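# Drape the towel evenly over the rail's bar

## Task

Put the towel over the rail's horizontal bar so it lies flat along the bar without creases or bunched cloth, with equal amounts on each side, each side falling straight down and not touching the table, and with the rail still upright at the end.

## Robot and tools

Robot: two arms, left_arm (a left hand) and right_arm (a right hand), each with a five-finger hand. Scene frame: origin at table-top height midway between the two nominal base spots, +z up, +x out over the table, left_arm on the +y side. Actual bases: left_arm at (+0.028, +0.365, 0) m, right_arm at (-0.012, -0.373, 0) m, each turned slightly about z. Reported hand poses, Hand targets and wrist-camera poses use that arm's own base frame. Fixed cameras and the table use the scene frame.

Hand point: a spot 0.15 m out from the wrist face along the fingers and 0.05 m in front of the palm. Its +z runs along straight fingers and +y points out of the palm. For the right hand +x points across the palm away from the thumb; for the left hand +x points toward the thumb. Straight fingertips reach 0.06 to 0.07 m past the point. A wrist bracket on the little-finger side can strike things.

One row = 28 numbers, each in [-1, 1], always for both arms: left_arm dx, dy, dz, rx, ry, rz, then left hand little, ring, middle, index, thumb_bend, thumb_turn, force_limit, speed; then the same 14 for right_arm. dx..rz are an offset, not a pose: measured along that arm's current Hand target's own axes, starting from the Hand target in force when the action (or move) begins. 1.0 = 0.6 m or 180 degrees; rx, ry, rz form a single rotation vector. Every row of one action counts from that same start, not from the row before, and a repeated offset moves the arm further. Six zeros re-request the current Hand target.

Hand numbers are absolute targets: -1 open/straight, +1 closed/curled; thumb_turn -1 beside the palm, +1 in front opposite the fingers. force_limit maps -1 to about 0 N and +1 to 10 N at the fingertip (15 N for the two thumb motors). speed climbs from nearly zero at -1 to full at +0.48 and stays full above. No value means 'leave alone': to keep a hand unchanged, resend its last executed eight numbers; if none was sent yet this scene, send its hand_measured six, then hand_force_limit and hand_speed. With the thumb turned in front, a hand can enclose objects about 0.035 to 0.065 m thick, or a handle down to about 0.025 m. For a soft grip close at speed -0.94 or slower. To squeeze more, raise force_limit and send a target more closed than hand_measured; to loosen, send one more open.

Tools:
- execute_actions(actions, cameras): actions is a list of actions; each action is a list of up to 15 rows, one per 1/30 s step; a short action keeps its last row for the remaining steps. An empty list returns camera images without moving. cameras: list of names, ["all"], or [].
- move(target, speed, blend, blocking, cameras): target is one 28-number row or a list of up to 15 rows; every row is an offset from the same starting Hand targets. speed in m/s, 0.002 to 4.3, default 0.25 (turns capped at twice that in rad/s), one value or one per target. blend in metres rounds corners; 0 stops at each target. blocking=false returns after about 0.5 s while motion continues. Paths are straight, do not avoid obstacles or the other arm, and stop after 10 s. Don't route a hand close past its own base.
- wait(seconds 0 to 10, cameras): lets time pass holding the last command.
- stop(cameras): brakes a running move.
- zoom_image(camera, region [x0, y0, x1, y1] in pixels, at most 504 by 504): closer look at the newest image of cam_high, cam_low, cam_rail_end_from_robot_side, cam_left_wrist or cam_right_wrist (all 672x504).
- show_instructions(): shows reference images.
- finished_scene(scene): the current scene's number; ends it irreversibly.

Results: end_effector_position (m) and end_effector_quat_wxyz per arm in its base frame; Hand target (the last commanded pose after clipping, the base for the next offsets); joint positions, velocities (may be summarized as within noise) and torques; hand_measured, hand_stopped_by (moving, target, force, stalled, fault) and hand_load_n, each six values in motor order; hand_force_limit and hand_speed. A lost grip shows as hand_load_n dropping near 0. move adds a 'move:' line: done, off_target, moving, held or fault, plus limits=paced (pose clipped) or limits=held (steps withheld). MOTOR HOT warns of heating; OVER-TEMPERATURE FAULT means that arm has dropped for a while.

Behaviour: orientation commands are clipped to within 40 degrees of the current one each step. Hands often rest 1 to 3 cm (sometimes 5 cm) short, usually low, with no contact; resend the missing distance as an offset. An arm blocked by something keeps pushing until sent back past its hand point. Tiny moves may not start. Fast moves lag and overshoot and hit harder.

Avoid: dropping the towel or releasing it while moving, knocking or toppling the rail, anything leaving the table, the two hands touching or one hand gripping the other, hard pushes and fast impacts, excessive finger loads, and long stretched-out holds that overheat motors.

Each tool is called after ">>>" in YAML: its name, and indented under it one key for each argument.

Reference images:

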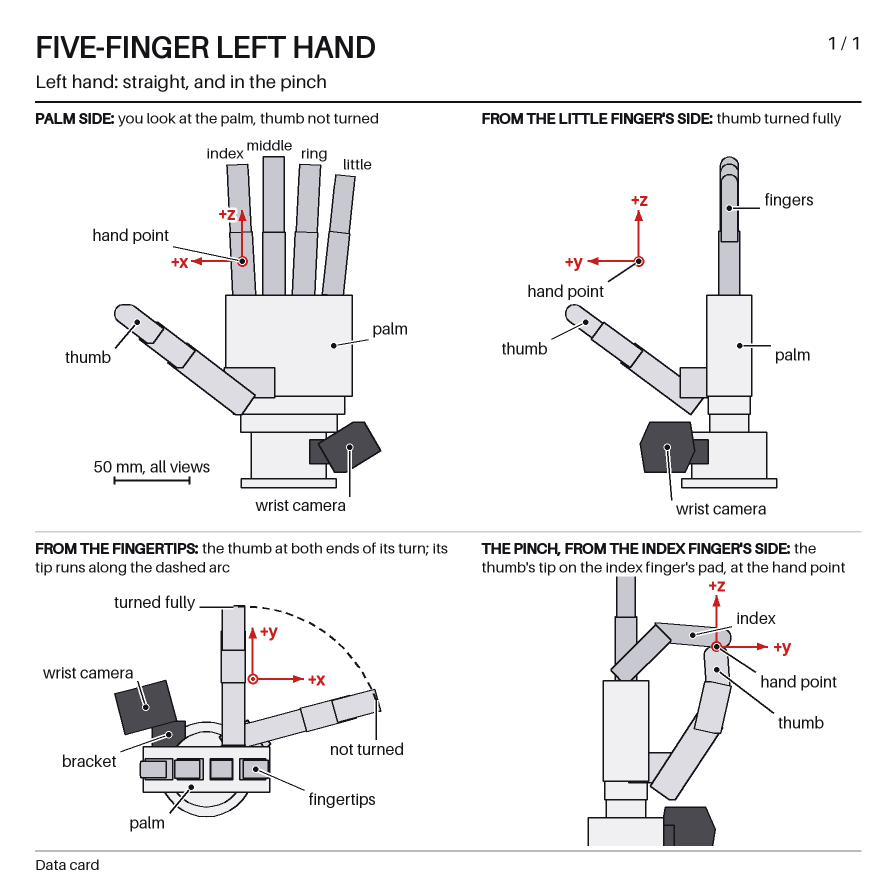

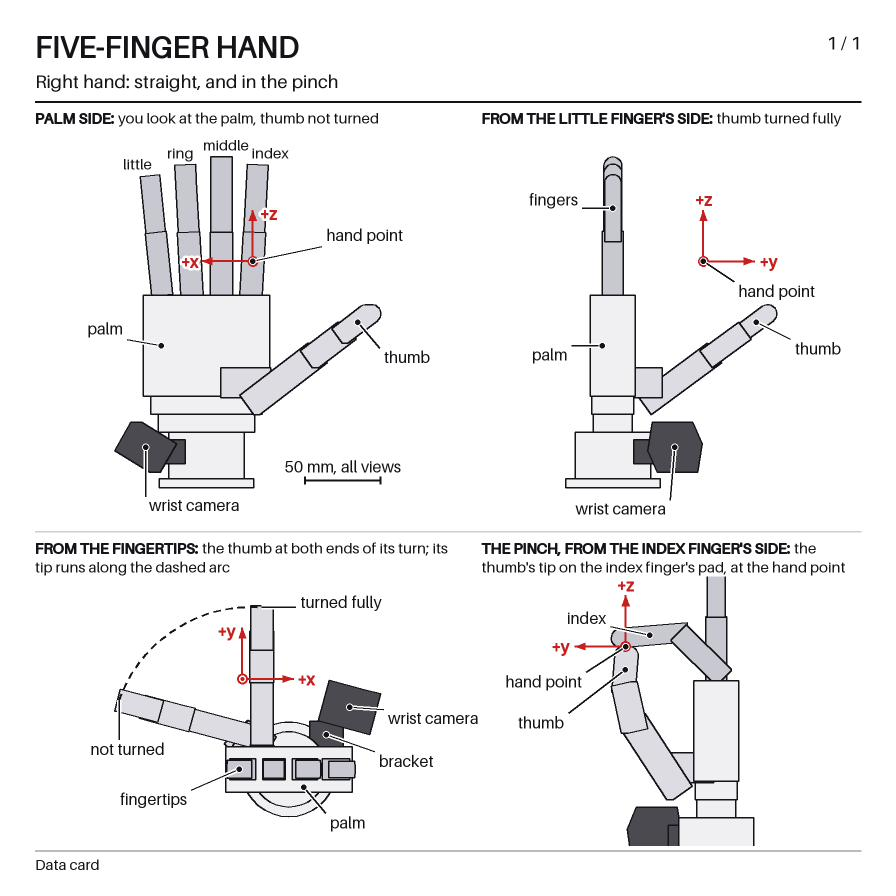

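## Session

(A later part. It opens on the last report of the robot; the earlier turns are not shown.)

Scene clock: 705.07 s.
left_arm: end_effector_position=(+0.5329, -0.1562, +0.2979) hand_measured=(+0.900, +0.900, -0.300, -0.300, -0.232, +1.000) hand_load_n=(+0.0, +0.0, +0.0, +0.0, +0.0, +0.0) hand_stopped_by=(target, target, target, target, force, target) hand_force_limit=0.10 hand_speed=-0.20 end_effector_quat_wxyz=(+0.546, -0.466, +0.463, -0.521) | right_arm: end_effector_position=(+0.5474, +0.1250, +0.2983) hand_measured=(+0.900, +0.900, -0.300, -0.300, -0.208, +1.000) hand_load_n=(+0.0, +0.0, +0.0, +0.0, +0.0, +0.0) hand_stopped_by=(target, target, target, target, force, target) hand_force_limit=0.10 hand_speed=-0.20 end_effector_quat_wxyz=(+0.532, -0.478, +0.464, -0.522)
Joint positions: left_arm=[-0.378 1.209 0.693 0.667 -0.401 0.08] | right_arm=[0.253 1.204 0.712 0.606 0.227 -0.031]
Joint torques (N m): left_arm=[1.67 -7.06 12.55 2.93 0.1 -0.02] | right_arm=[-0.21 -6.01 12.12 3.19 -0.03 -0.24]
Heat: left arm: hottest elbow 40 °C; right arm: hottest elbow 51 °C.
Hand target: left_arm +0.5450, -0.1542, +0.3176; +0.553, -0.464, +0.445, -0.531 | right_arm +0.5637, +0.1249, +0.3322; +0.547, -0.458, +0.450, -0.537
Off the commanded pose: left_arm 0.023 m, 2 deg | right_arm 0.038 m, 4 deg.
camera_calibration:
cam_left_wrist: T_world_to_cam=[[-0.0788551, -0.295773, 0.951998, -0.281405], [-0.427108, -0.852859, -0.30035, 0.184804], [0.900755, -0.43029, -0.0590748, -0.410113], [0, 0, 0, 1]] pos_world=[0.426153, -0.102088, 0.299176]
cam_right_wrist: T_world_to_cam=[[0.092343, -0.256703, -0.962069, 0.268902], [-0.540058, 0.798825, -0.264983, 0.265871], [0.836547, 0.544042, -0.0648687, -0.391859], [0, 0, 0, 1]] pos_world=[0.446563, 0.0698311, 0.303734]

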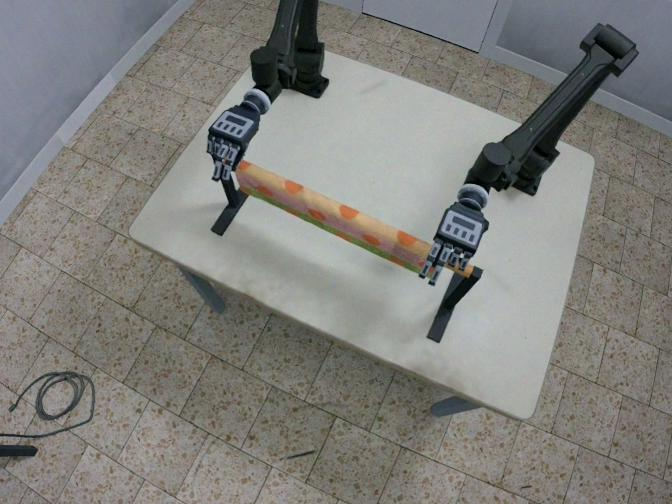

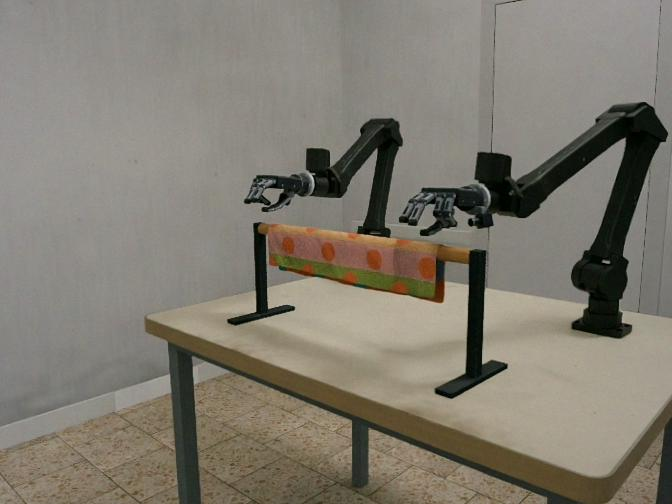

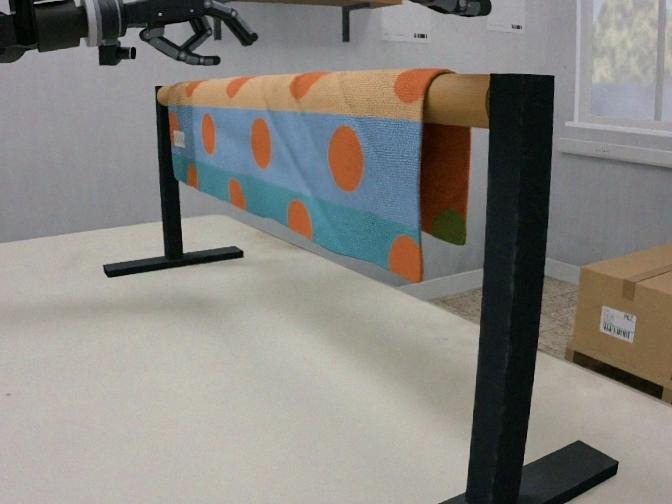

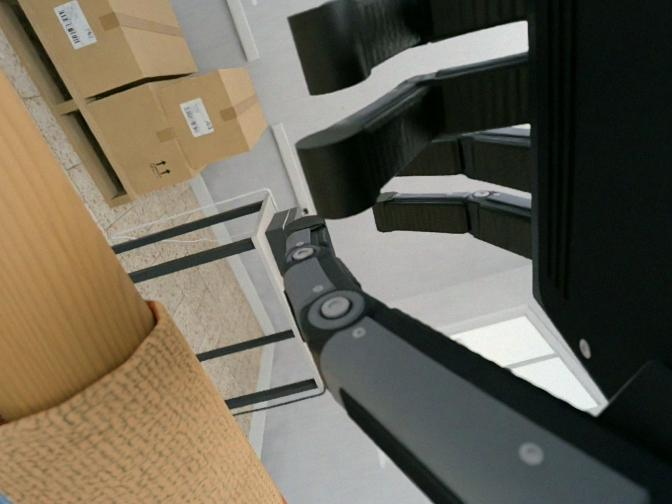

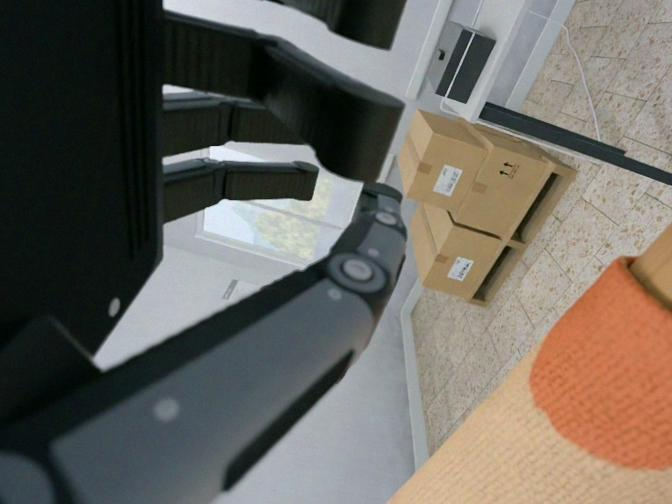

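>>> move:
  target:
    - [0,-0.1313,0.0232,0,0,0,0.9,0.9,-0.3,-0.3,0.1,1,0.1,-0.2,0,-0.1313,0.0232,0,0,0,0.9,0.9,-0.3,-0.3,0.1,1,0.1,-0.2]
    - [0,-0.166,-0.174,0,0,0,0.9,0.9,-0.3,-0.3,0.1,1,0.1,-0.2,0,-0.166,-0.174,0,0,0,0.9,0.9,-0.3,-0.3,0.1,1,0.1,-0.2]
  speed: 0.15
  cameras: ["cam_low","cam_high","cam_rail_end_from_robot_side"]

>>> zoom_image:
  camera: "cam_low"
  region: [240, 170, 500, 320]

>>> zoom_image:
  camera: "cam_rail_end_from_robot_side"
  region: [140, 50, 560, 300]

Scene clock: 713.97 s.
left_arm: end_effector_position=(+0.4279, -0.1555, +0.4034) hand_measured=(+0.900, +0.900, -0.300, -0.300, -0.232, +1.000) hand_load_n=(+0.0, +0.0, +0.0, +0.0, +0.0, +0.0) hand_stopped_by=(target, target, target, target, force, target) hand_force_limit=0.10 hand_speed=-0.20 end_effector_quat_wxyz=(+0.553, -0.467, +0.435, -0.536) | right_arm: end_effector_position=(+0.4473, +0.1228, +0.4123) hand_measured=(+0.900, +0.900, -0.300, -0.300, -0.208, +1.000) hand_load_n=(+0.0, +0.5, +0.0, -0.5, +0.0, +0.0) hand_stopped_by=(target, target, target, target, force, target) hand_force_limit=0.10 hand_speed=-0.20 end_effector_quat_wxyz=(+0.550, -0.454, +0.454, -0.534)
Joint positions: left_arm=[-0.536 0.809 0.699 0.334 -0.575 0.104] | right_arm=[0.345 0.802 0.733 0.256 0.325 -0.044]
Joint torques (N m): left_arm=[-0.26 -4.13 9.78 1.7 0.01 0.18] | right_arm=[0.85 -3.14 8.05 1.87 0.14 -0.3]
Heat: left arm: hottest elbow 39 °C; right arm: hottest elbow 51 °C.
Hand target: left_arm +0.4250, -0.1590, +0.3976; +0.553, -0.464, +0.445, -0.531 | right_arm +0.4435, +0.1229, +0.4119; +0.547, -0.458, +0.450, -0.537
Off the commanded pose: left_arm 0.007 m, 1 deg | right_arm 0.004 m, 1 deg.
move: done
Images, in order (width x height): cam_high 672x504, cam_low 672x504, cam_rail_end_from_robot_side 672x504.

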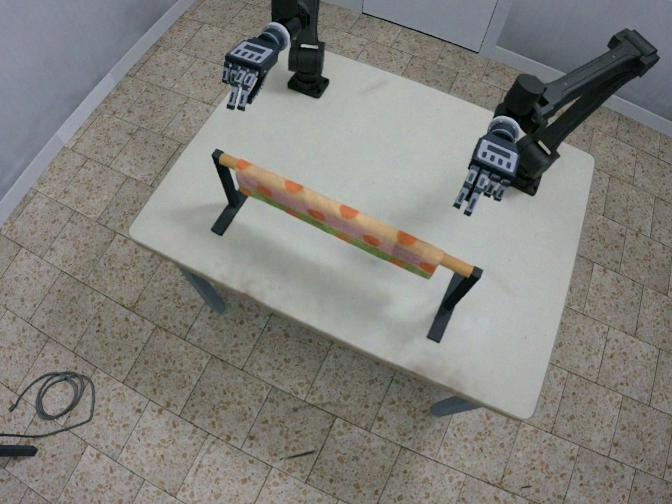

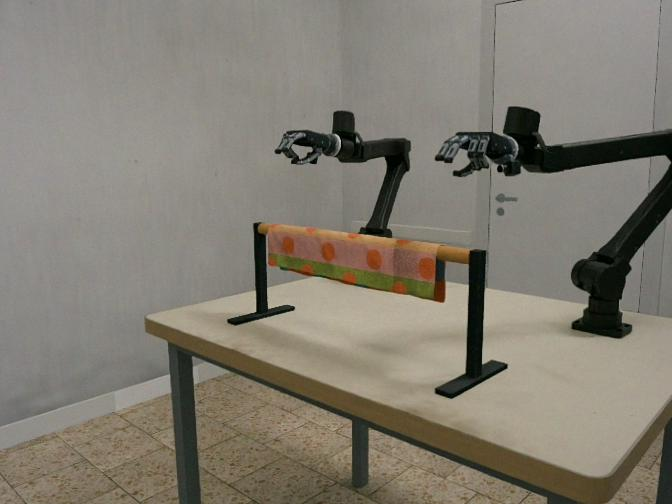

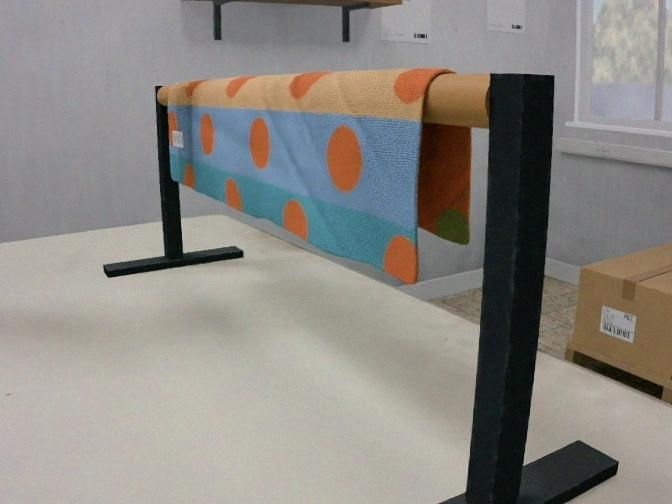

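Scaled by 1.938 from the camera's 672x504 image, which has a finer 960x720 frame.

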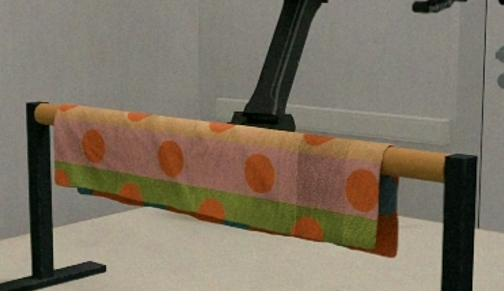

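Scaled by 1.200 from the camera's 672x504 image, which has a finer 960x720 frame.

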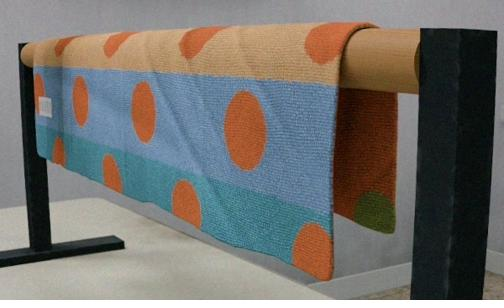

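>>> wait:
  seconds: 1
  cameras: ["cam_rail_end_from_robot_side"]

Scene clock: 718.50 s.
left_arm: end_effector_position=(+0.4279, -0.1555, +0.4034) hand_measured=(+0.900, +0.900, -0.300, -0.300, -0.232, +1.000) hand_load_n=(+0.0, +0.0, +0.0, +0.0, +0.0, +0.0) hand_stopped_by=(target, target, target, target, force, target) hand_force_limit=0.10 hand_speed=-0.20 end_effector_quat_wxyz=(+0.553, -0.467, +0.435, -0.536) | right_arm: end_effector_position=(+0.4473, +0.1227, +0.4123) hand_measured=(+0.900, +0.900, -0.300, -0.300, -0.208, +1.000) hand_load_n=(+0.0, +0.0, +0.0, +0.0, +0.0, +0.0) hand_stopped_by=(target, target, target, target, force, target) hand_force_limit=0.10 hand_speed=-0.20 end_effector_quat_wxyz=(+0.550, -0.454, +0.454, -0.534)
Joint positions: left_arm=[-0.536 0.809 0.699 0.334 -0.575 0.104] | right_arm=[0.345 0.802 0.733 0.256 0.325 -0.044]
Joint torques (N m): left_arm=[-0.03 -4.25 9.85 1.63 0.03 0.14] | right_arm=[0.97 -3.02 8.12 1.85 0.16 -0.29]
Heat: left arm: hottest elbow 39 °C; right arm: hottest elbow 50 °C.
Hand target: left_arm +0.4250, -0.1590, +0.3976; +0.553, -0.464, +0.445, -0.531 | right_arm +0.4435, +0.1228, +0.4120; +0.547, -0.458, +0.450, -0.537
Off the commanded pose: left_arm 0.007 m, 1 deg | right_arm 0.004 m, 1 deg.
wait: 1.00 s; at rest from the start
Images, in order (width x height): cam_rail_end_from_robot_side 672x504.

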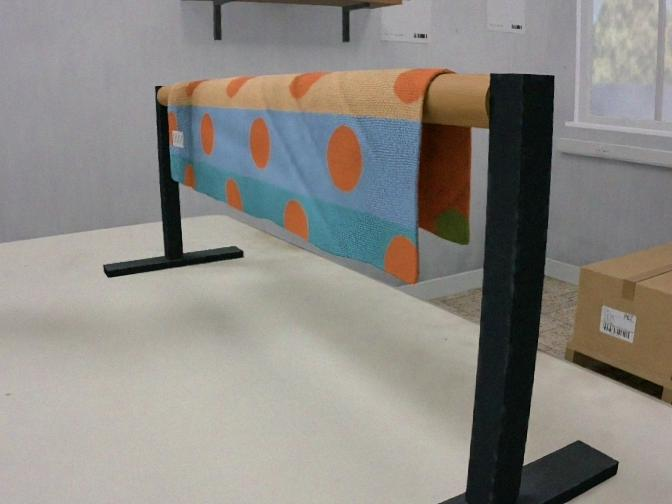

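>>> finished_scene:
  scene: 2

The scene is finished: the task was done.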